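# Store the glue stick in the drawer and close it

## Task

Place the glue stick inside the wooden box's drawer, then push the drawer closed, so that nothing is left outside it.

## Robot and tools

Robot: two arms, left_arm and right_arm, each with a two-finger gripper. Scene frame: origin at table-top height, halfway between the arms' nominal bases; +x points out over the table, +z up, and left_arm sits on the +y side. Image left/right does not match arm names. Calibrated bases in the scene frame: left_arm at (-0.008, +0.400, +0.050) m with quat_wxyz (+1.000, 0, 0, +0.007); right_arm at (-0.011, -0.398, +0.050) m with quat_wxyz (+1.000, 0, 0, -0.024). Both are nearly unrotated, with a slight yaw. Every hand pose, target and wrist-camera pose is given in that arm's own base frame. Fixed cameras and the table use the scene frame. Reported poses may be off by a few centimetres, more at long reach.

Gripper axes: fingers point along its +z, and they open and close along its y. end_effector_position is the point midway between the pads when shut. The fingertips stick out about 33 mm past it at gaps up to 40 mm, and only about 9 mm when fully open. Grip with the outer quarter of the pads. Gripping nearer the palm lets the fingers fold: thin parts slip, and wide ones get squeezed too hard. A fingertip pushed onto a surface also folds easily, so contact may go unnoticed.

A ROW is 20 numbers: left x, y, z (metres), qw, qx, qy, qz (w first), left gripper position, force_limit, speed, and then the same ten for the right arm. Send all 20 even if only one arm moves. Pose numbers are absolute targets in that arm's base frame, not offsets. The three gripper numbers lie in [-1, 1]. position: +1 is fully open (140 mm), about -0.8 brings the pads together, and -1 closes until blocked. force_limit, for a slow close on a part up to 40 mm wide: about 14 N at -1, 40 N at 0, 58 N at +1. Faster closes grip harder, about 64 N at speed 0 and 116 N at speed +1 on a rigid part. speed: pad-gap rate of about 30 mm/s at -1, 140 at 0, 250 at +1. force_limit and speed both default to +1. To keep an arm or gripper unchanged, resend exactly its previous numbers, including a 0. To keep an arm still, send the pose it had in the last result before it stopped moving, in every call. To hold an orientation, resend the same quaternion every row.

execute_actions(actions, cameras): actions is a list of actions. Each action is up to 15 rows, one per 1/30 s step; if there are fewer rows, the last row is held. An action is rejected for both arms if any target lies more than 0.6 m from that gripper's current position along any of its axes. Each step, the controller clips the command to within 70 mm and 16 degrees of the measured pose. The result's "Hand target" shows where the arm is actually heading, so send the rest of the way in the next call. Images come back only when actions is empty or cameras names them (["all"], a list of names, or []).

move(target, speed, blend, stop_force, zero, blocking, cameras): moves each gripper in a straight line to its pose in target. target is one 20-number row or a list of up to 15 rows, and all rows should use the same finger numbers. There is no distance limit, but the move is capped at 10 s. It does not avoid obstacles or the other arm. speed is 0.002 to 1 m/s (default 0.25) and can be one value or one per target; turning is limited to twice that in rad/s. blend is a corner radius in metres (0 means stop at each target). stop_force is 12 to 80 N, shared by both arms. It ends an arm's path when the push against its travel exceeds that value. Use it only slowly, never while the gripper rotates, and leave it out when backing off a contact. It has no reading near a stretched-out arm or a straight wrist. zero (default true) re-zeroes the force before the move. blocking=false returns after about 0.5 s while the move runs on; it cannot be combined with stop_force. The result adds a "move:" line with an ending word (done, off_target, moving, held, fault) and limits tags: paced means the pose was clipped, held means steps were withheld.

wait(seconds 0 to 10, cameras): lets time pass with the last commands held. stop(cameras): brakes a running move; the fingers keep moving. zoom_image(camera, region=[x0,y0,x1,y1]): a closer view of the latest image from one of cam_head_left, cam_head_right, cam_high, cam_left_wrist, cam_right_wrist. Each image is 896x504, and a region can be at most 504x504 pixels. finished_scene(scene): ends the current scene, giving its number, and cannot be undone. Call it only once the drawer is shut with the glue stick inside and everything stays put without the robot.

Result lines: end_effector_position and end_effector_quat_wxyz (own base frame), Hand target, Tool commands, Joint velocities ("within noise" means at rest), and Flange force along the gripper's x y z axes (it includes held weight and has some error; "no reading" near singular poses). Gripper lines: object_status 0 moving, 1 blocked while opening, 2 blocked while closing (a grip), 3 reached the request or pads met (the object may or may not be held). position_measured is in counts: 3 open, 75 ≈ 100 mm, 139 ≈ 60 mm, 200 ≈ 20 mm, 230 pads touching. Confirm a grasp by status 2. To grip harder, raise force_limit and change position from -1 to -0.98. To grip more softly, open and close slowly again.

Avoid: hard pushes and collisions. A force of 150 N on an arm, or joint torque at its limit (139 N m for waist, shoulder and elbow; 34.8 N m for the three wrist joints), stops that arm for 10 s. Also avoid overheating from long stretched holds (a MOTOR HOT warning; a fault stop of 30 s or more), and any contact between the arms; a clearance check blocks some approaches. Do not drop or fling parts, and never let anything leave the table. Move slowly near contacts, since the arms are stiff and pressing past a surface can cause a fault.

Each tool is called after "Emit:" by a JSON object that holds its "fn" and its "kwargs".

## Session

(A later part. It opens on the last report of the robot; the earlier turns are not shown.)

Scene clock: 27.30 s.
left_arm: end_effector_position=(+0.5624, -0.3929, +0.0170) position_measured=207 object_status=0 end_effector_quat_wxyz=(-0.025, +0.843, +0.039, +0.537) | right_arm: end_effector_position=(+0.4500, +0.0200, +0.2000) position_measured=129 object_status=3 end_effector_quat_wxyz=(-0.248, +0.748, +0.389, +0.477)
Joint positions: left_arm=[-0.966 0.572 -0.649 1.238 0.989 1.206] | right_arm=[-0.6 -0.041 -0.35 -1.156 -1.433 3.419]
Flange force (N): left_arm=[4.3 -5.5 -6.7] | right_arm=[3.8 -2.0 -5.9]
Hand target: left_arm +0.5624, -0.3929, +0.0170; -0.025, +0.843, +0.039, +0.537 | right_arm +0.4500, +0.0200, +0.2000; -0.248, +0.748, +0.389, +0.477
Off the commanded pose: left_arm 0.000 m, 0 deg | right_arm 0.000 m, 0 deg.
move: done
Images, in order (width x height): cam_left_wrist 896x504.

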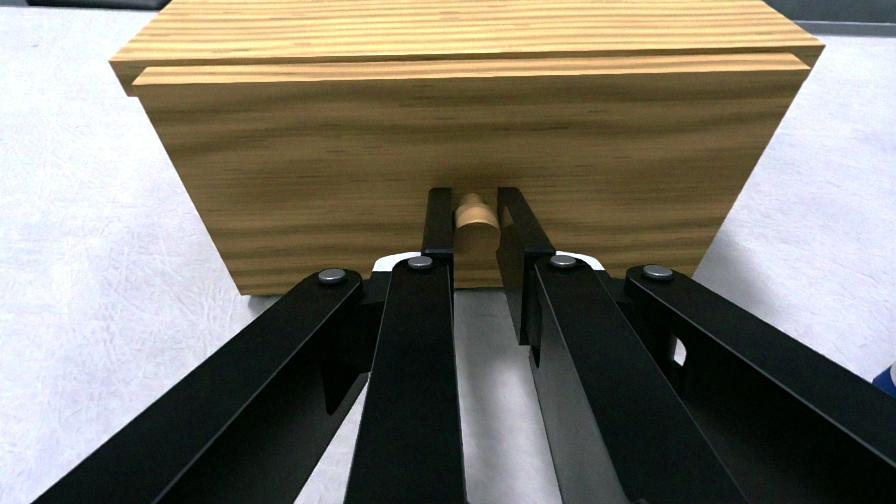

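Emit:
{"fn": "move", "kwargs": {"target": [0.5227,-0.3981,0.0170,-0.0248,0.8425,0.0390,0.5367,-1,0,-1,0.45,0.02,0.2,-0.248,0.748,0.3894,0.4766,0.0,1,0], "cameras": ["cam_left_wrist","cam_high","cam_right_wrist"], "speed": 0.05}}

Scene clock: 28.67 s.
left_arm: end_effector_position=(+0.5227, -0.3981, +0.0170) position_measured=207 object_status=2 end_effector_quat_wxyz=(-0.025, +0.843, +0.039, +0.537) | right_arm: end_effector_position=(+0.4500, +0.0200, +0.2000) position_measured=129 object_status=3 end_effector_quat_wxyz=(-0.248, +0.748, +0.389, +0.477)
Joint positions: left_arm=[-1.064 0.55 -0.694 1.323 1.027 1.221] | right_arm=[-0.6 -0.041 -0.35 -1.156 -1.433 3.419]
Flange force (N): left_arm=[5.0 -4.7 -2.5] | right_arm=[4.3 -2.2 -5.4]
Hand target: left_arm +0.5227, -0.3981, +0.0170; -0.025, +0.843, +0.039, +0.537 | right_arm +0.4500, +0.0200, +0.2000; -0.248, +0.748, +0.389, +0.477
Off the commanded pose: left_arm 0.000 m, 0 deg | right_arm 0.000 m, 0 deg.
move: done
Images, in order (width x height): cam_high 896x504, cam_left_wrist 896x504, cam_right_wrist 896x504.

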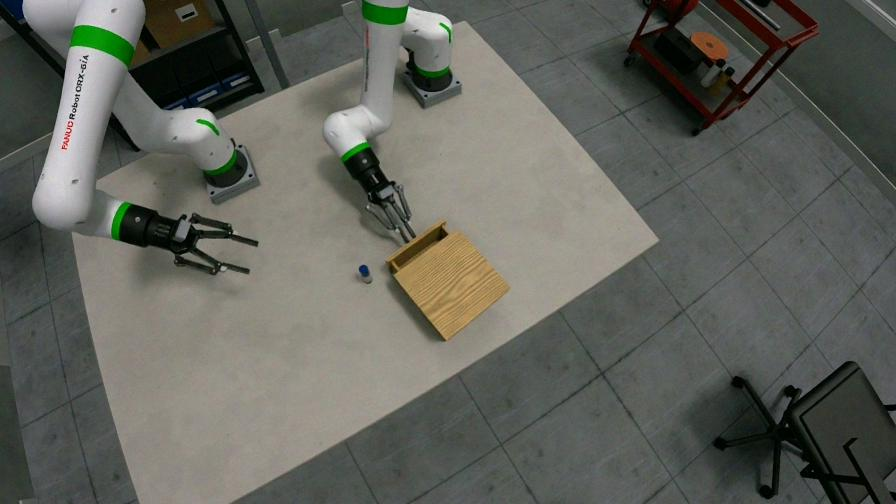

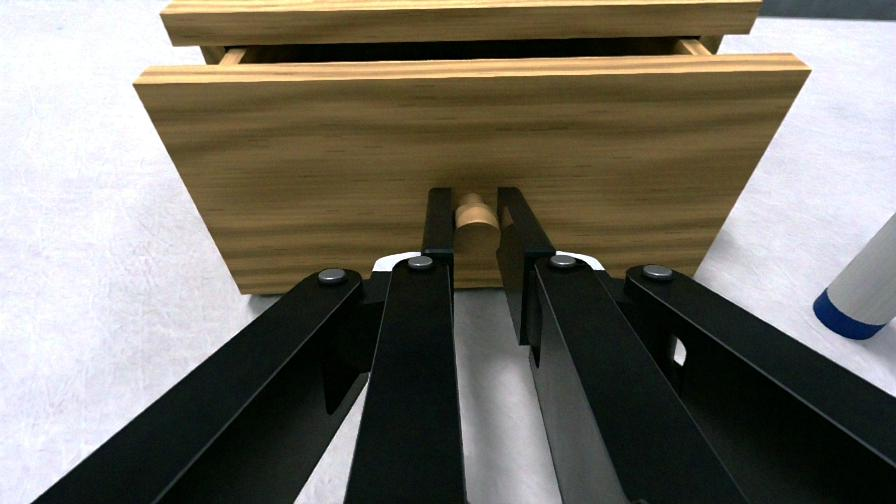

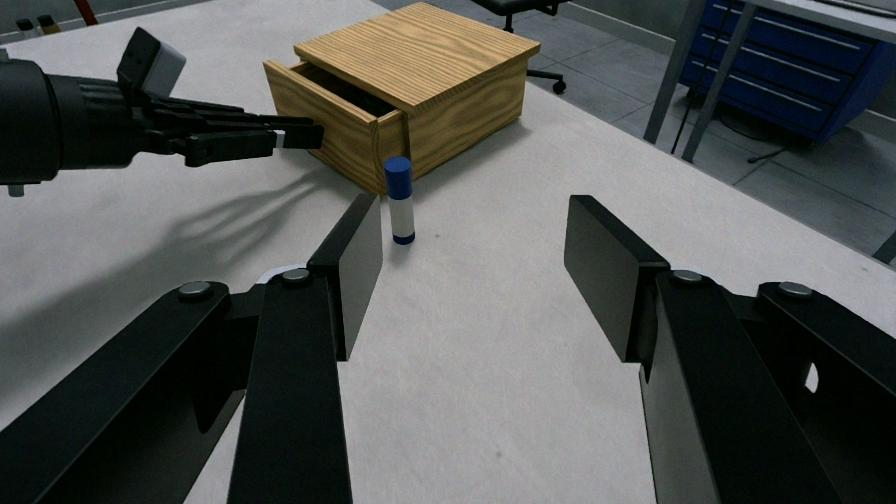

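Emit:
{"fn": "move", "kwargs": {"target": [0.4334,-0.4096,0.0170,-0.0248,0.8425,0.0390,0.5367,-1,0,-1,0.45,0.02,0.2,-0.248,0.748,0.3894,0.4766,0.0,1,0], "cameras": ["cam_left_wrist","cam_high","cam_right_wrist"], "speed": 0.06}}

Emit:
{"fn": "zoom_image", "kwargs": {"camera": "cam_high", "region": [340, 190, 540, 350]}}

Scene clock: 30.67 s.
left_arm: end_effector_position=(+0.4334, -0.4096, +0.0170) position_measured=207 object_status=2 end_effector_quat_wxyz=(-0.025, +0.843, +0.039, +0.537) | right_arm: end_effector_position=(+0.4500, +0.0200, +0.2000) position_measured=129 object_status=3 end_effector_quat_wxyz=(-0.248, +0.748, +0.389, +0.477)
Joint positions: left_arm=[-1.317 0.519 -0.755 1.553 1.108 1.243] | right_arm=[-0.6 -0.041 -0.35 -1.156 -1.433 3.419]
Flange force (N): left_arm=[2.8 -4.8 -1.4] | right_arm=[4.4 -2.6 -6.1]
Hand target: left_arm +0.4334, -0.4096, +0.0170; -0.025, +0.843, +0.039, +0.537 | right_arm +0.4500, +0.0200, +0.2000; -0.248, +0.748, +0.389, +0.477
Off the commanded pose: left_arm 0.000 m, 0 deg | right_arm 0.000 m, 0 deg.
move: done
Images, in order (width x height): cam_high 896x504, cam_left_wrist 896x504, cam_right_wrist 896x504.

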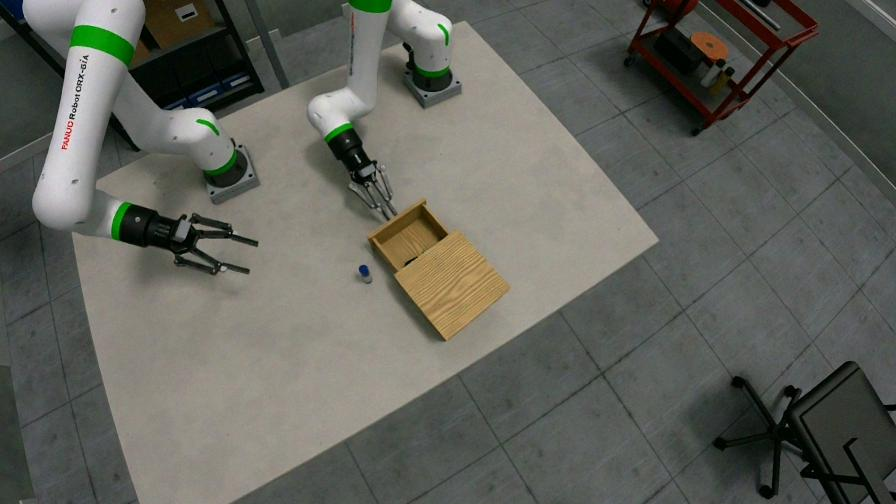

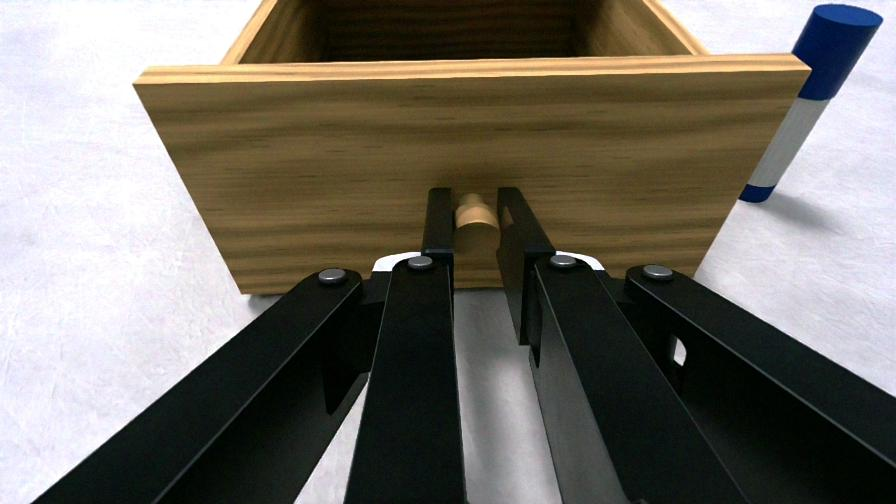

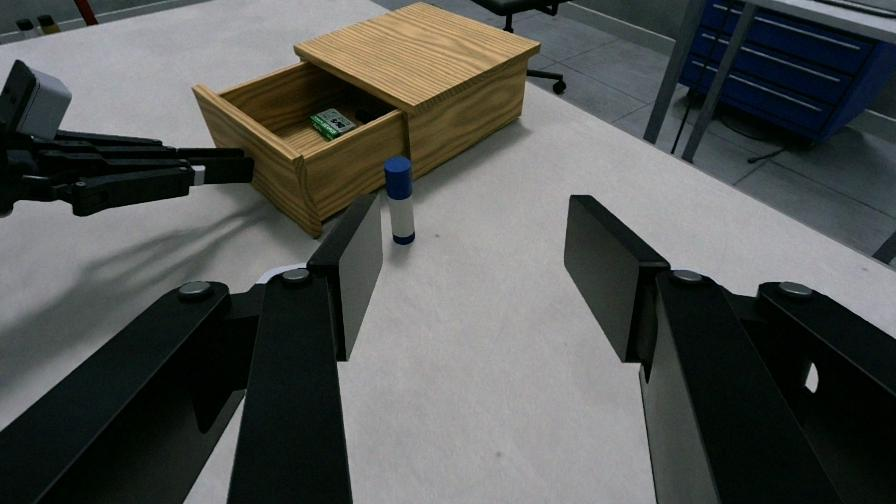

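Scaled by 2.520 from the camera's 896x504 image, which has a finer 1280x720 frame.

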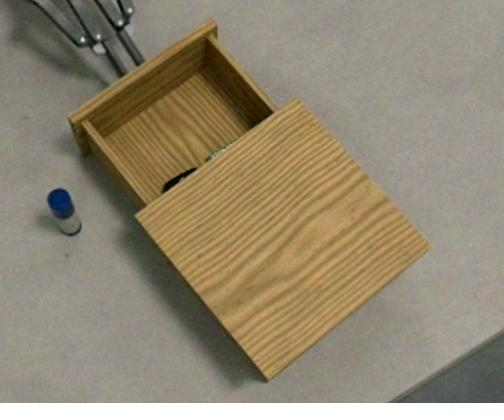

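Emit:
{"fn": "move", "kwargs": {"target": [[0.4334,-0.4096,0.0170,-0.0248,0.8425,0.0390,0.5367,-0.4,0,-1,0.45,0.02,0.2,-0.248,0.748,0.3894,0.4766,-0.08,1,0],[0.325,-0.42,0.068,-0.0248,0.8425,0.0390,0.5367,-0.4,0,-1,0.5218,0.1534,0.0624,-0.3706,0.6294,0.4830,0.4830,-0.08,1,0]], "cameras": ["cam_left_wrist","cam_high","cam_right_wrist"], "speed": 0.12}}

Scene clock: 34.40 s.
left_arm: end_effector_position=(+0.3250, -0.4200, +0.0680) position_measured=179 object_status=3 end_effector_quat_wxyz=(-0.025, +0.843, +0.039, +0.537) | right_arm: end_effector_position=(+0.5218, +0.1534, +0.0624) position_measured=139 object_status=3 end_effector_quat_wxyz=(-0.371, +0.629, +0.483, +0.483)
Joint positions: left_arm=[-1.662 0.404 -0.748 1.919 1.246 1.136] | right_arm=[-0.326 0.572 -0.134 -1.329 -1.45 3.842]
Flange force (N): left_arm=[4.0 -5.4 -0.1] | right_arm=[8.9 -2.9 -5.4]
Hand target: left_arm +0.3250, -0.4200, +0.0680; -0.025, +0.843, +0.039, +0.537 | right_arm +0.5218, +0.1534, +0.0624; -0.371, +0.629, +0.483, +0.483
Off the commanded pose: left_arm 0.000 m, 0 deg | right_arm 0.000 m, 0 deg.
move: done
Images, in order (width x height): cam_high 896x504, cam_left_wrist 896x504, cam_right_wrist 896x504.

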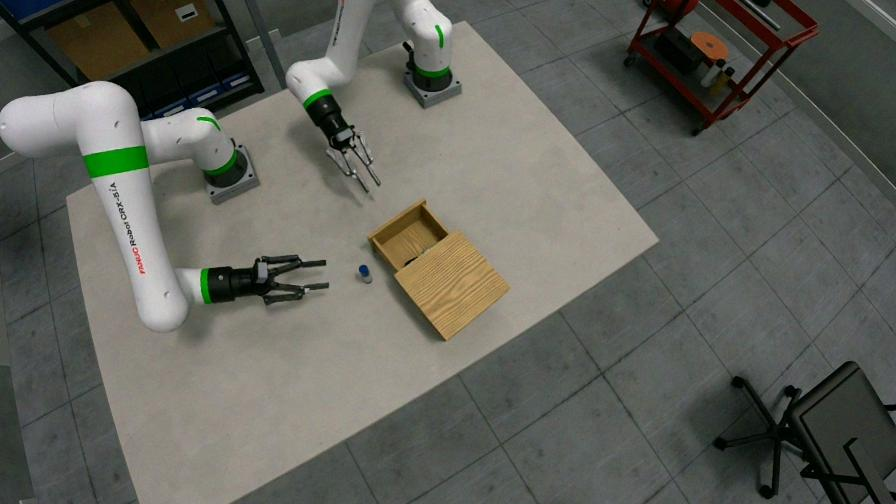

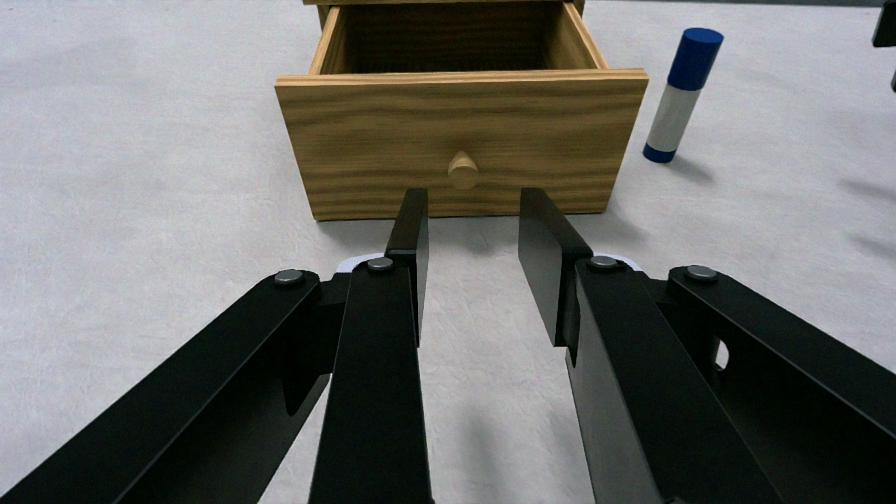

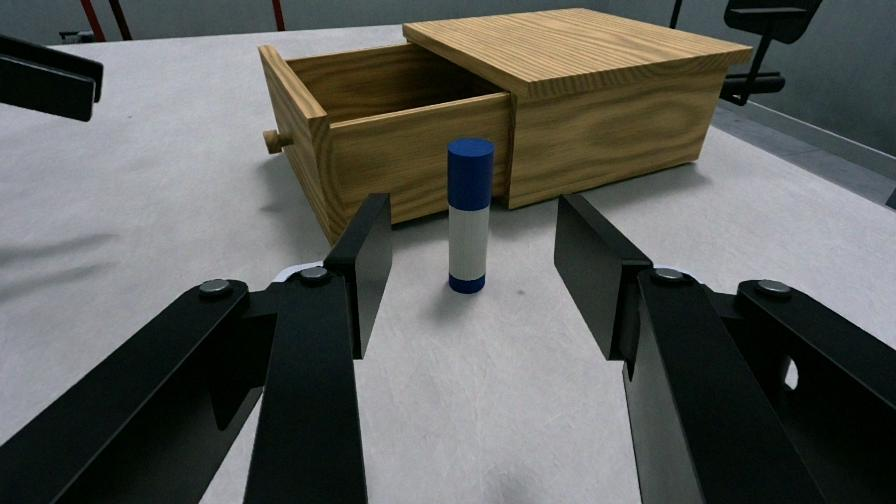

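Emit:
{"fn": "move", "kwargs": {"target": [[0.325,-0.42,0.068,-0.0248,0.8425,0.0390,0.5367,-0.4,0,-1,0.526,0.1578,0.0424,-0.3706,0.6294,0.4830,0.4830,-0.08,1,0],[0.325,-0.42,0.068,-0.0248,0.8425,0.0390,0.5367,-0.4,0,-1,0.551,0.251,0.0165,-0.3706,0.6294,0.4830,0.4830,-0.08,1,0]], "cameras": ["cam_left_wrist","cam_right_wrist"], "speed": 0.06, "blend": 0.01}}

Emit:
{"fn": "zoom_image", "kwargs": {"camera": "cam_left_wrist", "region": [560, 0, 896, 189]}}

Scene clock: 37.17 s.
left_arm: end_effector_position=(+0.3250, -0.4200, +0.0680) position_measured=179 object_status=3 end_effector_quat_wxyz=(-0.025, +0.843, +0.039, +0.537) | right_arm: end_effector_position=(+0.5510, +0.2510, +0.0165) position_measured=139 object_status=3 end_effector_quat_wxyz=(-0.371, +0.629, +0.483, +0.483)
Joint positions: left_arm=[-1.662 0.404 -0.748 1.919 1.246 1.136] | right_arm=[-0.145 0.677 -0.11 -1.464 -1.305 3.899]
Flange force (N): left_arm=[3.7 -5.6 -0.9] | right_arm=[7.7 -1.2 -5.2]
Hand target: left_arm +0.3250, -0.4200, +0.0680; -0.025, +0.843, +0.039, +0.537 | right_arm +0.5510, +0.2510, +0.0165; -0.371, +0.629, +0.483, +0.483
Off the commanded pose: left_arm 0.000 m, 0 deg | right_arm 0.000 m, 0 deg.
move: done
Images, in order (width x height): cam_left_wrist 896x504, cam_right_wrist 896x504.

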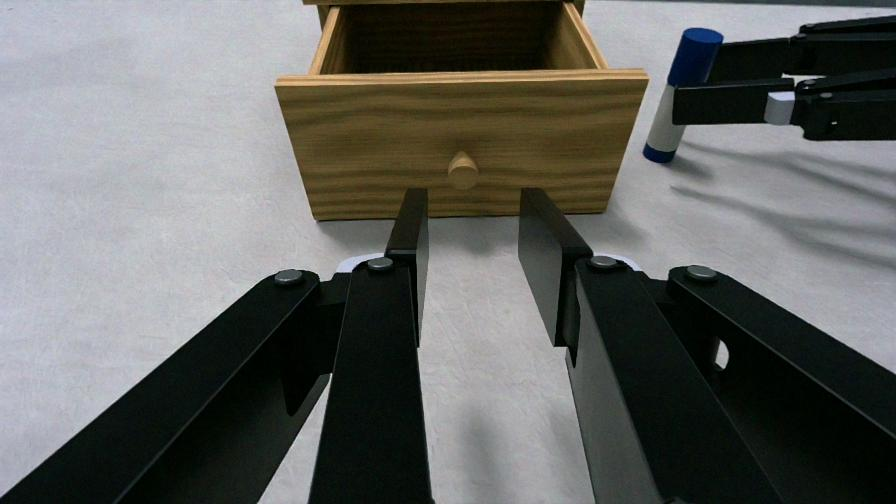

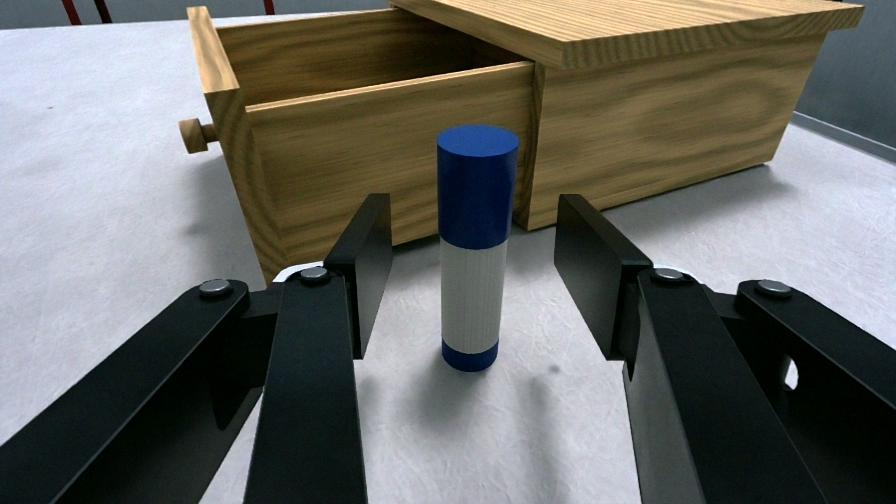

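Scaled by 1.500 from the camera's 896x504 image, which has a finer 1280x720 frame.

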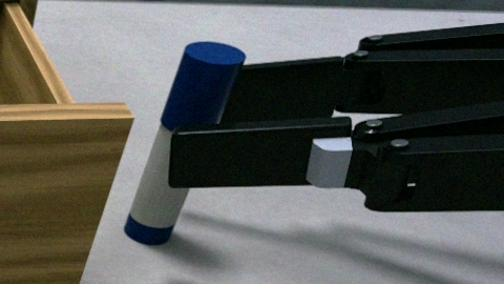

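Emit:
{"fn": "move", "kwargs": {"target": [0.325,-0.42,0.068,-0.0248,0.8425,0.0390,0.5367,-0.4,0,-1,0.551,0.251,0.0165,-0.3706,0.6294,0.4830,0.4830,-1,-0.3,-1]}}

Emit:
{"fn": "wait", "kwargs": {"seconds": 0.6, "cameras": ["cam_right_wrist"]}}

Scene clock: 38.77 s.
left_arm: end_effector_position=(+0.3250, -0.4200, +0.0680) position_measured=179 object_status=3 end_effector_quat_wxyz=(-0.025, +0.843, +0.039, +0.537) | right_arm: end_effector_position=(+0.5510, +0.2510, +0.0165) position_measured=194 object_status=0 end_effector_quat_wxyz=(-0.371, +0.629, +0.483, +0.483)
Joint positions: left_arm=[-1.662 0.404 -0.748 1.919 1.246 1.136] | right_arm=[-0.145 0.677 -0.11 -1.464 -1.305 3.899]
Flange force (N): left_arm=[3.7 -5.8 -0.8] | right_arm=[8.8 -1.6 -5.7]
Hand target: left_arm +0.3250, -0.4200, +0.0680; -0.025, +0.843, +0.039, +0.537 | right_arm +0.5510, +0.2510, +0.0165; -0.371, +0.629, +0.483, +0.483
Off the commanded pose: left_arm 0.000 m, 0 deg | right_arm 0.000 m, 0 deg.
move: done

Scene clock: 39.37 s.
left_arm: end_effector_position=(+0.3250, -0.4200, +0.0680) position_measured=179 object_status=3 end_effector_quat_wxyz=(-0.025, +0.843, +0.039, +0.537) | right_arm: end_effector_position=(+0.5510, +0.2510, +0.0165) position_measured=194 object_status=2 end_effector_quat_wxyz=(-0.371, +0.629, +0.483, +0.483)
Joint positions: left_arm=[-1.662 0.404 -0.748 1.919 1.246 1.136] | right_arm=[-0.145 0.677 -0.11 -1.464 -1.305 3.899]
Flange force (N): left_arm=[3.7 -5.2 -0.9] | right_arm=[8.2 -1.1 -6.0]
Hand target: left_arm +0.3250, -0.4200, +0.0680; -0.025, +0.843, +0.039, +0.537 | right_arm +0.5510, +0.2510, +0.0165; -0.371, +0.629, +0.483, +0.483
Tool commands: left_gripper/position=-0.4 left_gripper/force_limit=+0.0 left_gripper/speed=-1.0 right_gripper/position=-1.0 right_gripper/force_limit=-0.3 right_gripper/speed=-1.0
Off the commanded pose: left_arm 0.000 m, 0 deg | right_arm 0.000 m, 0 deg.
wait: 0.60 s; at rest by 0.17 s
Images, in order (width x height): cam_right_wrist 896x504.

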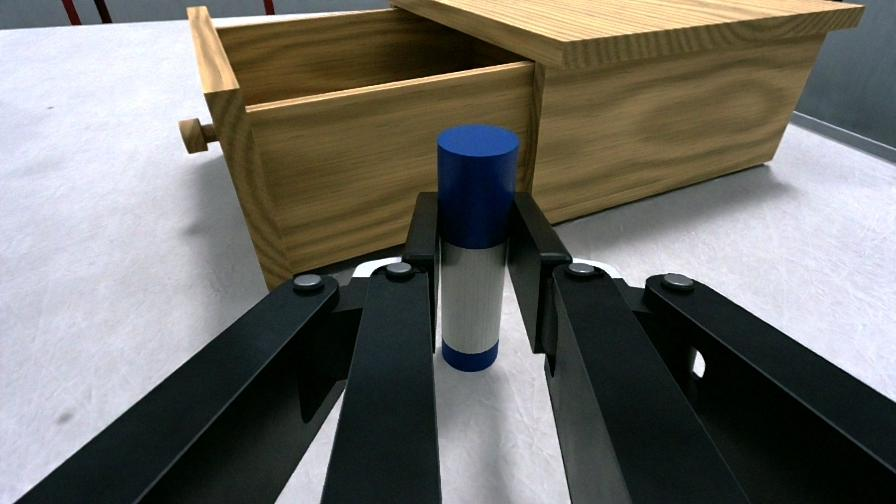

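Emit:
{"fn": "move", "kwargs": {"target": [[0.325,-0.42,0.068,-0.0248,0.8425,0.0390,0.5367,-0.4,0,-1,0.551,0.251,0.06,-0.3706,0.6294,0.4830,0.4830,-1,-0.3,-1],[0.325,-0.42,0.068,-0.0248,0.8425,0.0390,0.5367,-0.4,0,-1,0.551,0.25,0.20,-0.3706,0.6294,0.4830,0.4830,-1,-0.3,-1]], "blend": 0.02, "speed": 0.12, "cameras": ["cam_right_wrist"]}}

Emit:
{"fn": "move", "kwargs": {"target": [0.325,-0.42,0.068,-0.0248,0.8425,0.0390,0.5367,-0.4,0,-1,0.515,0.41,0.22,0.0265,0.7926,0.6082,-0.0346,-1,-0.3,-1], "speed": 0.2, "cameras": ["cam_right_wrist","cam_left_wrist","cam_high","cam_head_right"]}}

Scene clock: 42.20 s.
left_arm: end_effector_position=(+0.3250, -0.4200, +0.0680) position_measured=179 object_status=3 end_effector_quat_wxyz=(-0.025, +0.843, +0.039, +0.537) | right_arm: end_effector_position=(+0.5510, +0.2500, +0.2000) position_measured=194 object_status=2 end_effector_quat_wxyz=(-0.371, +0.629, +0.483, +0.483)
Joint positions: left_arm=[-1.662 0.404 -0.748 1.919 1.246 1.136] | right_arm=[-0.124 0.301 -0.097 -1.378 -1.346 3.5]
Flange force (N): left_arm=[3.5 -5.2 -0.8] | right_arm=[6.0 -2.1 -5.3]
Hand target: left_arm +0.3250, -0.4200, +0.0680; -0.025, +0.843, +0.039, +0.537 | right_arm +0.5510, +0.2500, +0.2000; -0.371, +0.629, +0.483, +0.483
Off the commanded pose: left_arm 0.000 m, 0 deg | right_arm 0.000 m, 0 deg.
move: done
Images, in order (width x height): cam_right_wrist 896x504.

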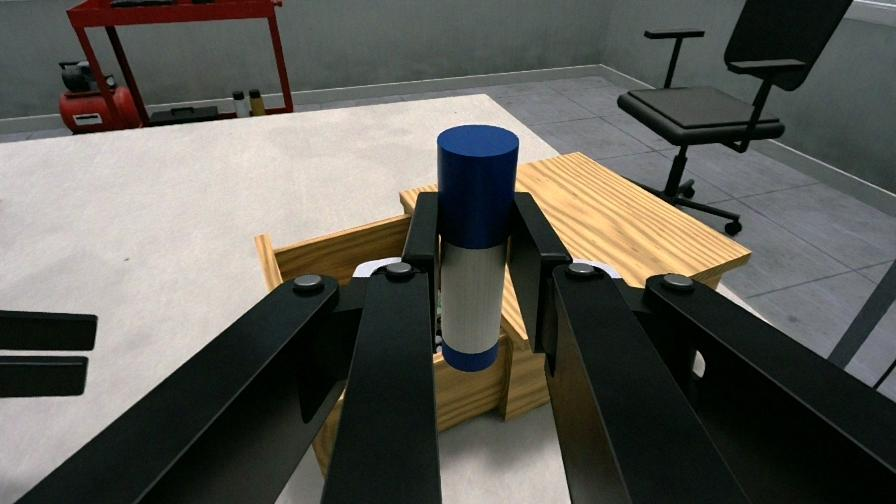

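Scene clock: 46.20 s.
left_arm: end_effector_position=(+0.3250, -0.4200, +0.0680) position_measured=179 object_status=3 end_effector_quat_wxyz=(-0.025, +0.843, +0.039, +0.537) | right_arm: end_effector_position=(+0.5150, +0.4100, +0.2200) position_measured=194 object_status=2 end_effector_quat_wxyz=(+0.027, +0.793, +0.608, -0.035)
Joint positions: left_arm=[-1.662 0.404 -0.748 1.919 1.246 1.136] | right_arm=[0.891 0.642 0.775 0.036 -1.784 1.995]
Flange force (N): left_arm=[3.7 -5.2 -0.5] | right_arm=[-7.0 -2.6 -1.3]
Hand target: left_arm +0.3250, -0.4200, +0.0680; -0.025, +0.843, +0.039, +0.537 | right_arm +0.5150, +0.4100, +0.2200; +0.027, +0.793, +0.608, -0.035
Off the commanded pose: left_arm 0.000 m, 0 deg | right_arm 0.000 m, 0 deg.
move: done
Images, in order (width x height): cam_head_right 896x504, cam_high 896x504, cam_left_wrist 896x504, cam_right_wrist 896x504.

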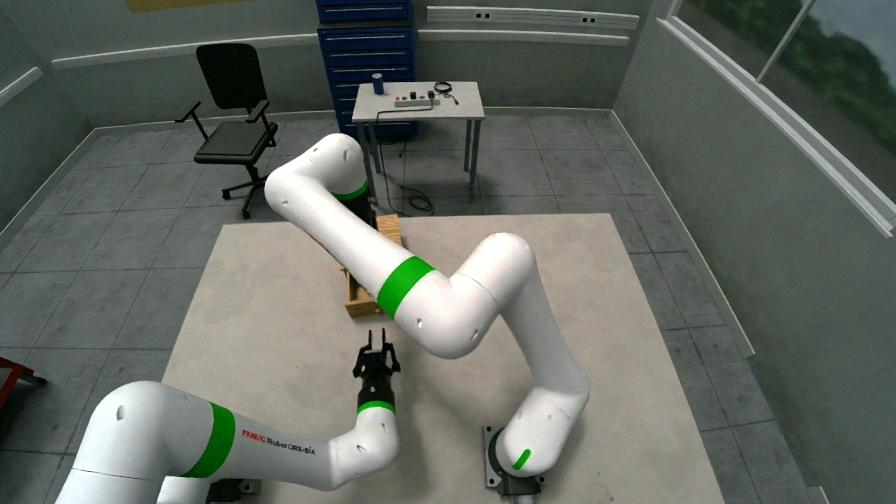

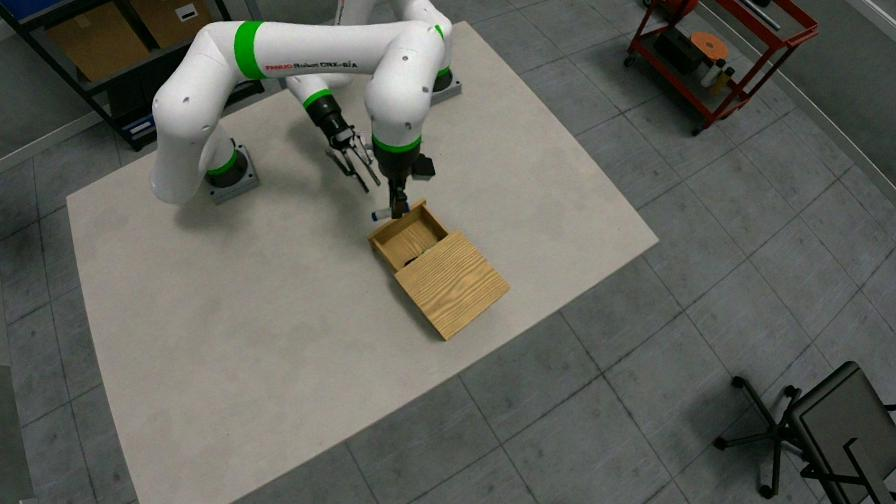

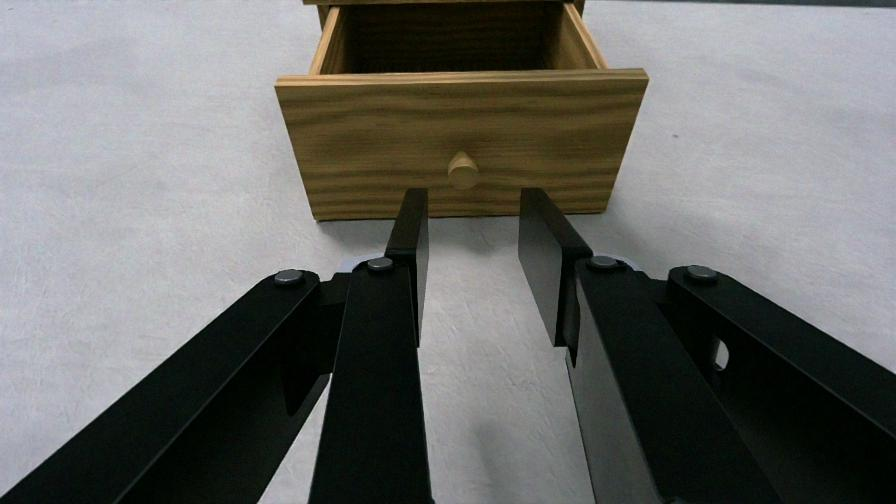

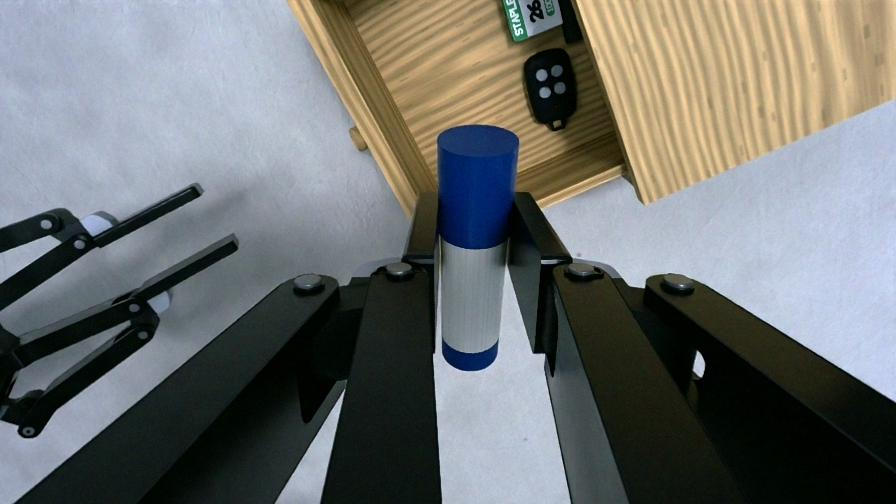

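Emit:
{"fn": "move", "kwargs": {"target": [0.325,-0.42,0.068,-0.0248,0.8425,0.0390,0.5367,-0.4,0,-1,0.5095,0.4497,0.19,0.1007,0.6306,0.7650,-0.0830,-1,-0.3,-1], "speed": 0.2, "cameras": ["cam_right_wrist","cam_left_wrist","cam_high"]}}

Emit:
{"fn": "zoom_image", "kwargs": {"camera": "cam_high", "region": [340, 160, 540, 300]}}

Scene clock: 47.97 s.
left_arm: end_effector_position=(+0.3250, -0.4200, +0.0680) position_measured=179 object_status=3 end_effector_quat_wxyz=(-0.025, +0.843, +0.039, +0.537) | right_arm: end_effector_position=(+0.5095, +0.4497, +0.1900) position_measured=194 object_status=2 end_effector_quat_wxyz=(+0.101, +0.631, +0.765, -0.083)
Joint positions: left_arm=[-1.662 0.404 -0.748 1.919 1.246 1.136] | right_arm=[1.008 0.797 0.888 0.186 -1.85 2.36]
Flange force (N): left_arm=[3.9 -5.8 -0.8] | right_arm=no reading
Hand target: left_arm +0.3250, -0.4200, +0.0680; -0.025, +0.843, +0.039, +0.537 | right_arm +0.5095, +0.4497, +0.1900; +0.101, +0.631, +0.765, -0.083
Off the commanded pose: left_arm 0.000 m, 0 deg | right_arm 0.000 m, 0 deg.
move: done
Images, in order (width x height): cam_high 896x504, cam_left_wrist 896x504, cam_right_wrist 896x504.

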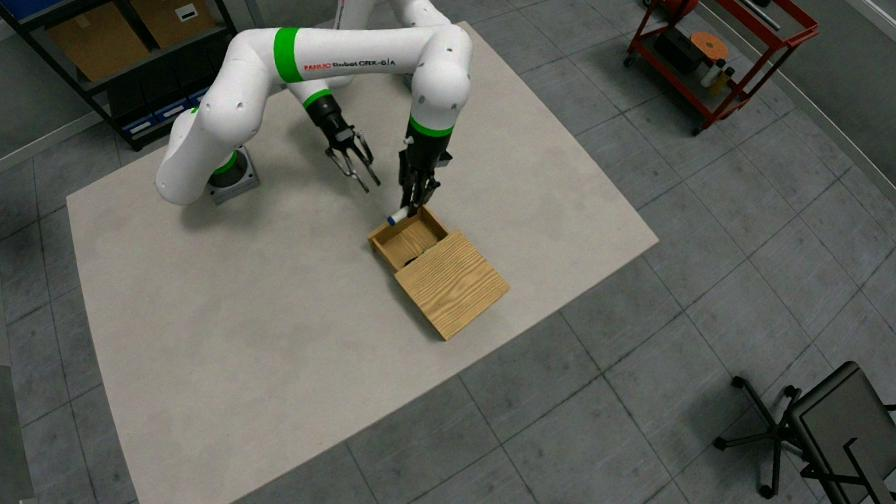

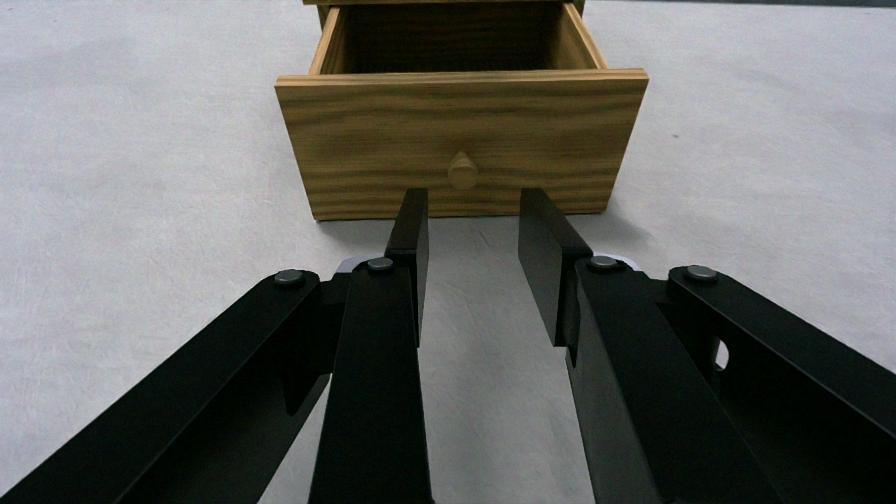

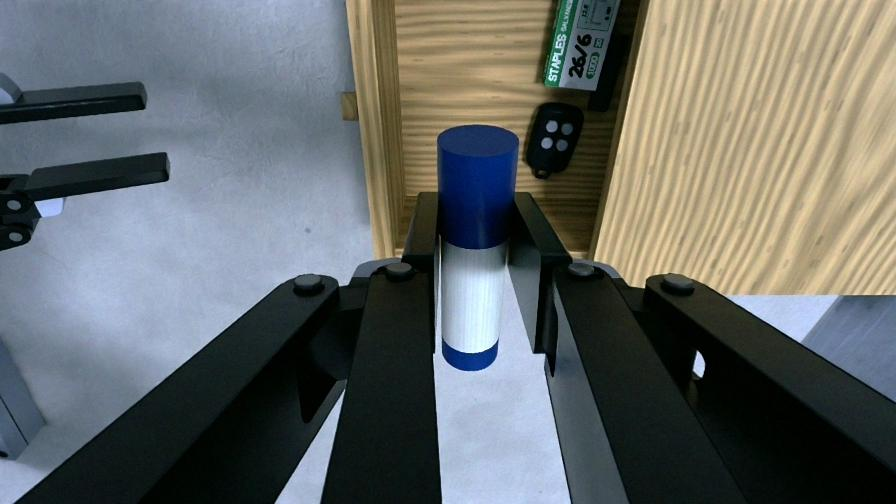

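Scaled by 2.520 from the camera's 896x504 image, which has a finer 1280x720 frame.

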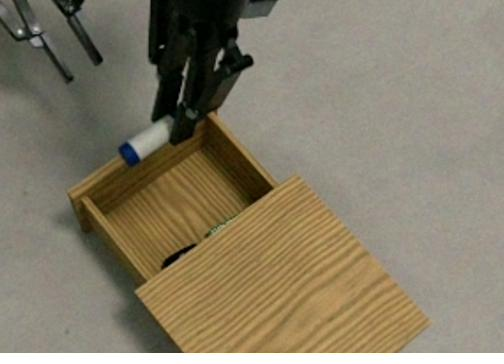

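Emit:
{"fn": "move", "kwargs": {"target": [[0.325,-0.42,0.068,-0.0248,0.8425,0.0390,0.5367,-0.4,0,-1,0.5080,0.4590,0.14,0.1007,0.6306,0.7650,-0.0830,-1,-0.3,-1],[0.325,-0.42,0.068,-0.0248,0.8425,0.0390,0.5367,-0.4,0,-1,0.5080,0.4590,0.0192,0.1007,0.6306,0.7650,-0.0830,-1,-0.3,-1]], "speed": 0.08, "blend": 0.01, "cameras": ["cam_right_wrist","cam_left_wrist","cam_high"]}}

Emit:
{"fn": "zoom_image", "kwargs": {"camera": "cam_high", "region": [340, 160, 540, 300]}}

Scene clock: 50.87 s.
left_arm: end_effector_position=(+0.3250, -0.4200, +0.0680) position_measured=179 object_status=3 end_effector_quat_wxyz=(-0.025, +0.843, +0.039, +0.537) | right_arm: end_effector_position=(+0.5080, +0.4590, +0.0192) position_measured=194 object_status=2 end_effector_quat_wxyz=(+0.101, +0.631, +0.765, -0.083)
Joint positions: left_arm=[-1.662 0.404 -0.748 1.919 1.246 1.136] | right_arm=[1.017 0.84 0.564 0.177 -1.491 2.285]
Flange force (N): left_arm=[3.7 -5.4 -1.0] | right_arm=[-6.0 -3.5 -2.9]
Hand target: left_arm +0.3250, -0.4200, +0.0680; -0.025, +0.843, +0.039, +0.537 | right_arm +0.5080, +0.4590, +0.0192; +0.101, +0.631, +0.765, -0.083
Off the commanded pose: left_arm 0.000 m, 0 deg | right_arm 0.000 m, 0 deg.
move: done
Images, in order (width x height): cam_high 896x504, cam_left_wrist 896x504, cam_right_wrist 896x504.

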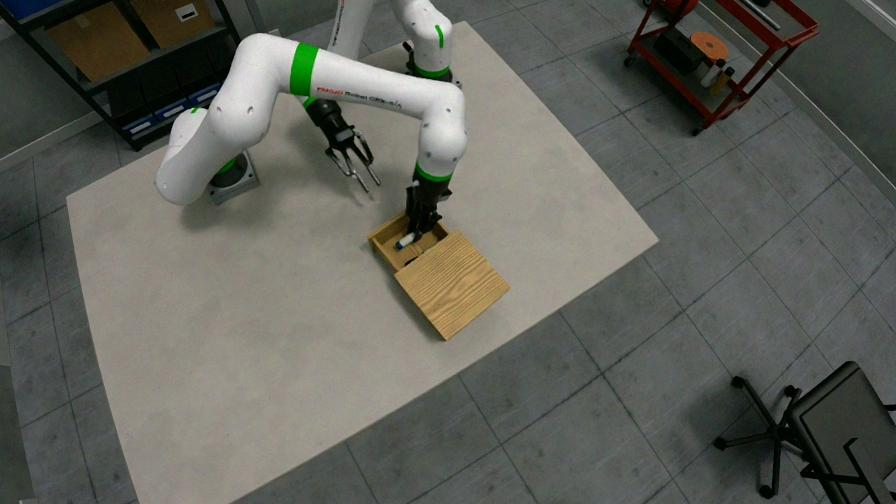

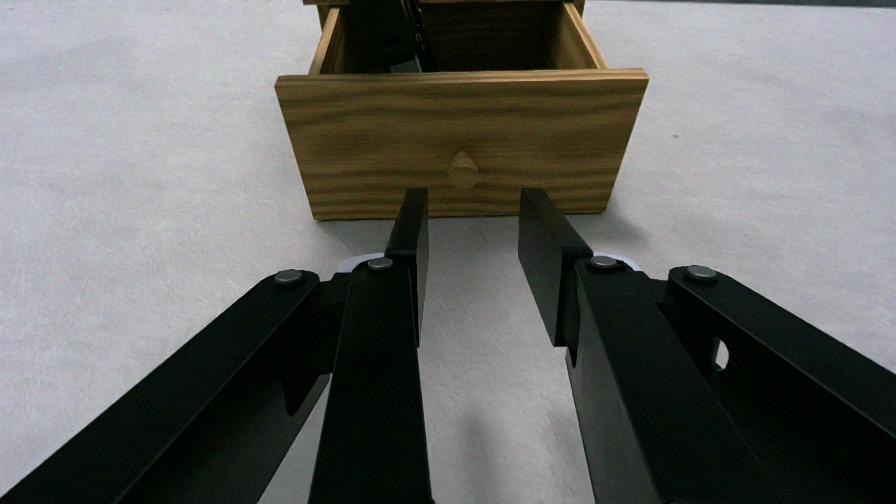

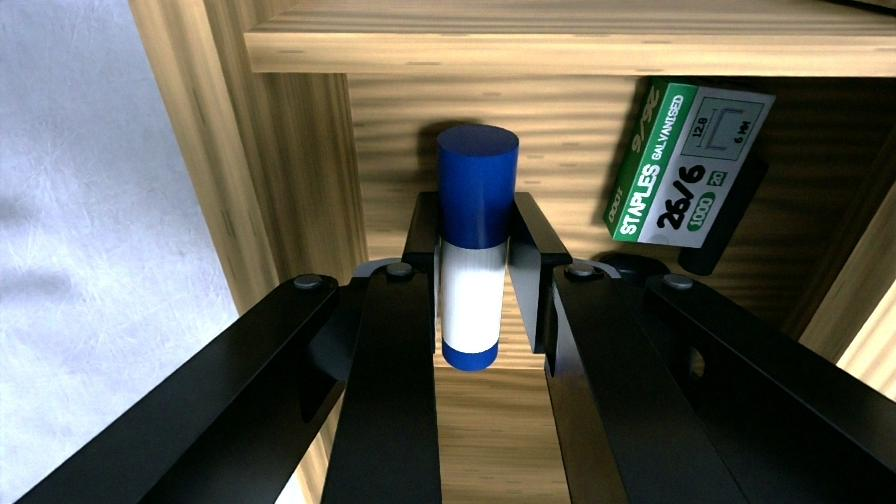

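Scaled by 2.520 from the camera's 896x504 image, which has a finer 1280x720 frame.

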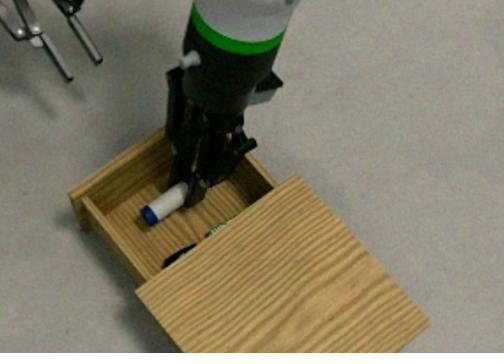

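Emit:
{"fn": "move", "kwargs": {"target": [0.325,-0.42,0.068,-0.0248,0.8425,0.0390,0.5367,-0.4,0,-1,0.5080,0.4590,0.0052,0.1007,0.6306,0.7650,-0.0830,-1,-0.3,-1], "speed": 0.012, "stop_force": 12, "cameras": ["cam_right_wrist","cam_high"]}}

Emit:
{"fn": "zoom_image", "kwargs": {"camera": "cam_high", "region": [340, 160, 540, 300]}}

Scene clock: 53.23 s.
left_arm: end_effector_position=(+0.3250, -0.4200, +0.0680) position_measured=179 object_status=3 end_effector_quat_wxyz=(-0.025, +0.843, +0.039, +0.537) | right_arm: end_effector_position=(+0.5080, +0.4590, +0.0052) position_measured=194 object_status=2 end_effector_quat_wxyz=(+0.101, +0.631, +0.765, -0.083)
Joint positions: left_arm=[-1.662 0.404 -0.748 1.919 1.246 1.136] | right_arm=[1.017 0.85 0.548 0.178 -1.465 2.28]
Flange force (N): left_arm=[3.7 -5.8 -0.7] | right_arm=[-6.2 -3.6 -2.9]
Hand target: left_arm +0.3250, -0.4200, +0.0680; -0.025, +0.843, +0.039, +0.537 | right_arm +0.5080, +0.4590, +0.0052; +0.101, +0.631, +0.765, -0.083
Off the commanded pose: left_arm 0.000 m, 0 deg | right_arm 0.000 m, 0 deg.
move: done
Images, in order (width x height): cam_high 896x504, cam_right_wrist 896x504.

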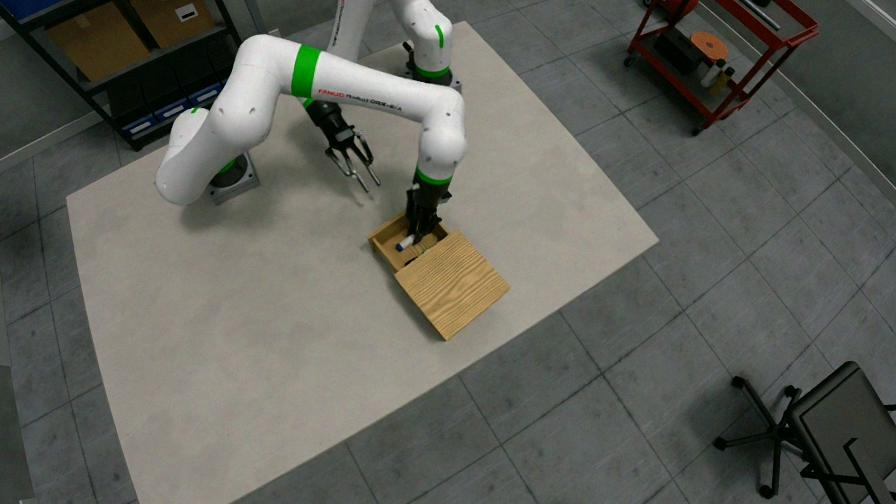

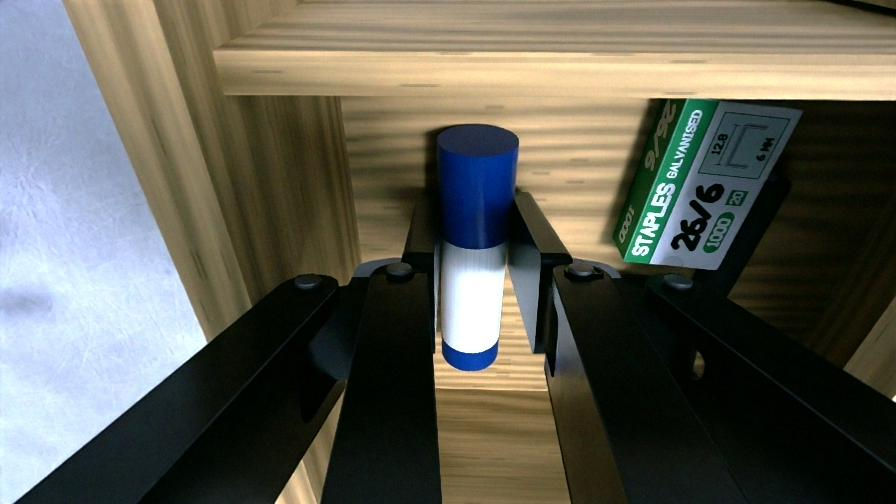

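Scaled by 2.520 from the camera's 896x504 image, which has a finer 1280x720 frame.

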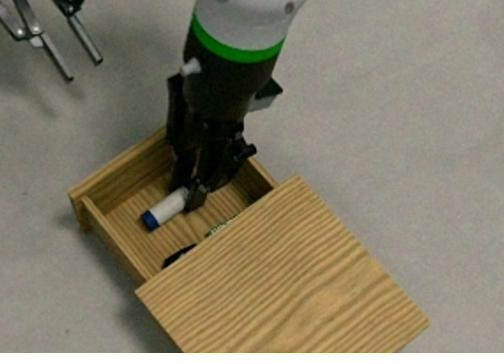

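Emit:
{"fn": "move", "kwargs": {"target": [0.325,-0.42,0.068,-0.0248,0.8425,0.0390,0.5367,-0.4,0,-1,0.5080,0.4590,-0.0088,0.1007,0.6306,0.7650,-0.0830,-1,-0.3,-1], "speed": 0.01, "stop_force": 12, "cameras": ["cam_right_wrist"]}}

Scene clock: 54.40 s.
left_arm: end_effector_position=(+0.3250, -0.4200, +0.0680) position_measured=179 object_status=3 end_effector_quat_wxyz=(-0.025, +0.843, +0.039, +0.537) | right_arm: end_effector_position=(+0.5080, +0.4590, +0.0011) position_measured=194 object_status=2 end_effector_quat_wxyz=(+0.101, +0.631, +0.765, -0.083)
Joint positions: left_arm=[-1.662 0.404 -0.748 1.919 1.246 1.136] | right_arm=[1.017 0.853 0.543 0.178 -1.457 2.279]
Flange force (N): left_arm=[3.7 -5.5 -0.6] | right_arm=[-10.4 -8.3 -20.9]
Hand target: left_arm +0.3250, -0.4200, +0.0680; -0.025, +0.843, +0.039, +0.537 | right_arm +0.5080, +0.4590, +0.0011; +0.101, +0.631, +0.765, -0.083
Off the commanded pose: left_arm 0.000 m, 0 deg | right_arm 0.010 m, 0 deg.
move: contact (right_arm)
Images, in order (width x height): cam_right_wrist 896x504.

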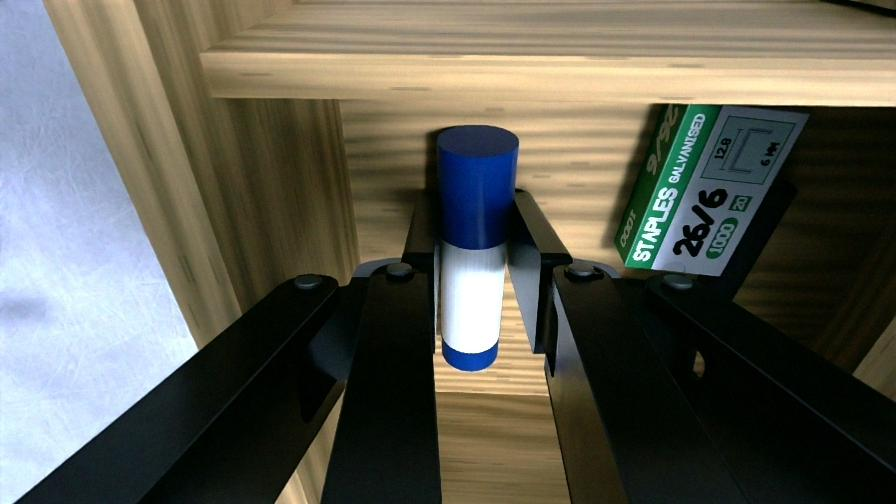

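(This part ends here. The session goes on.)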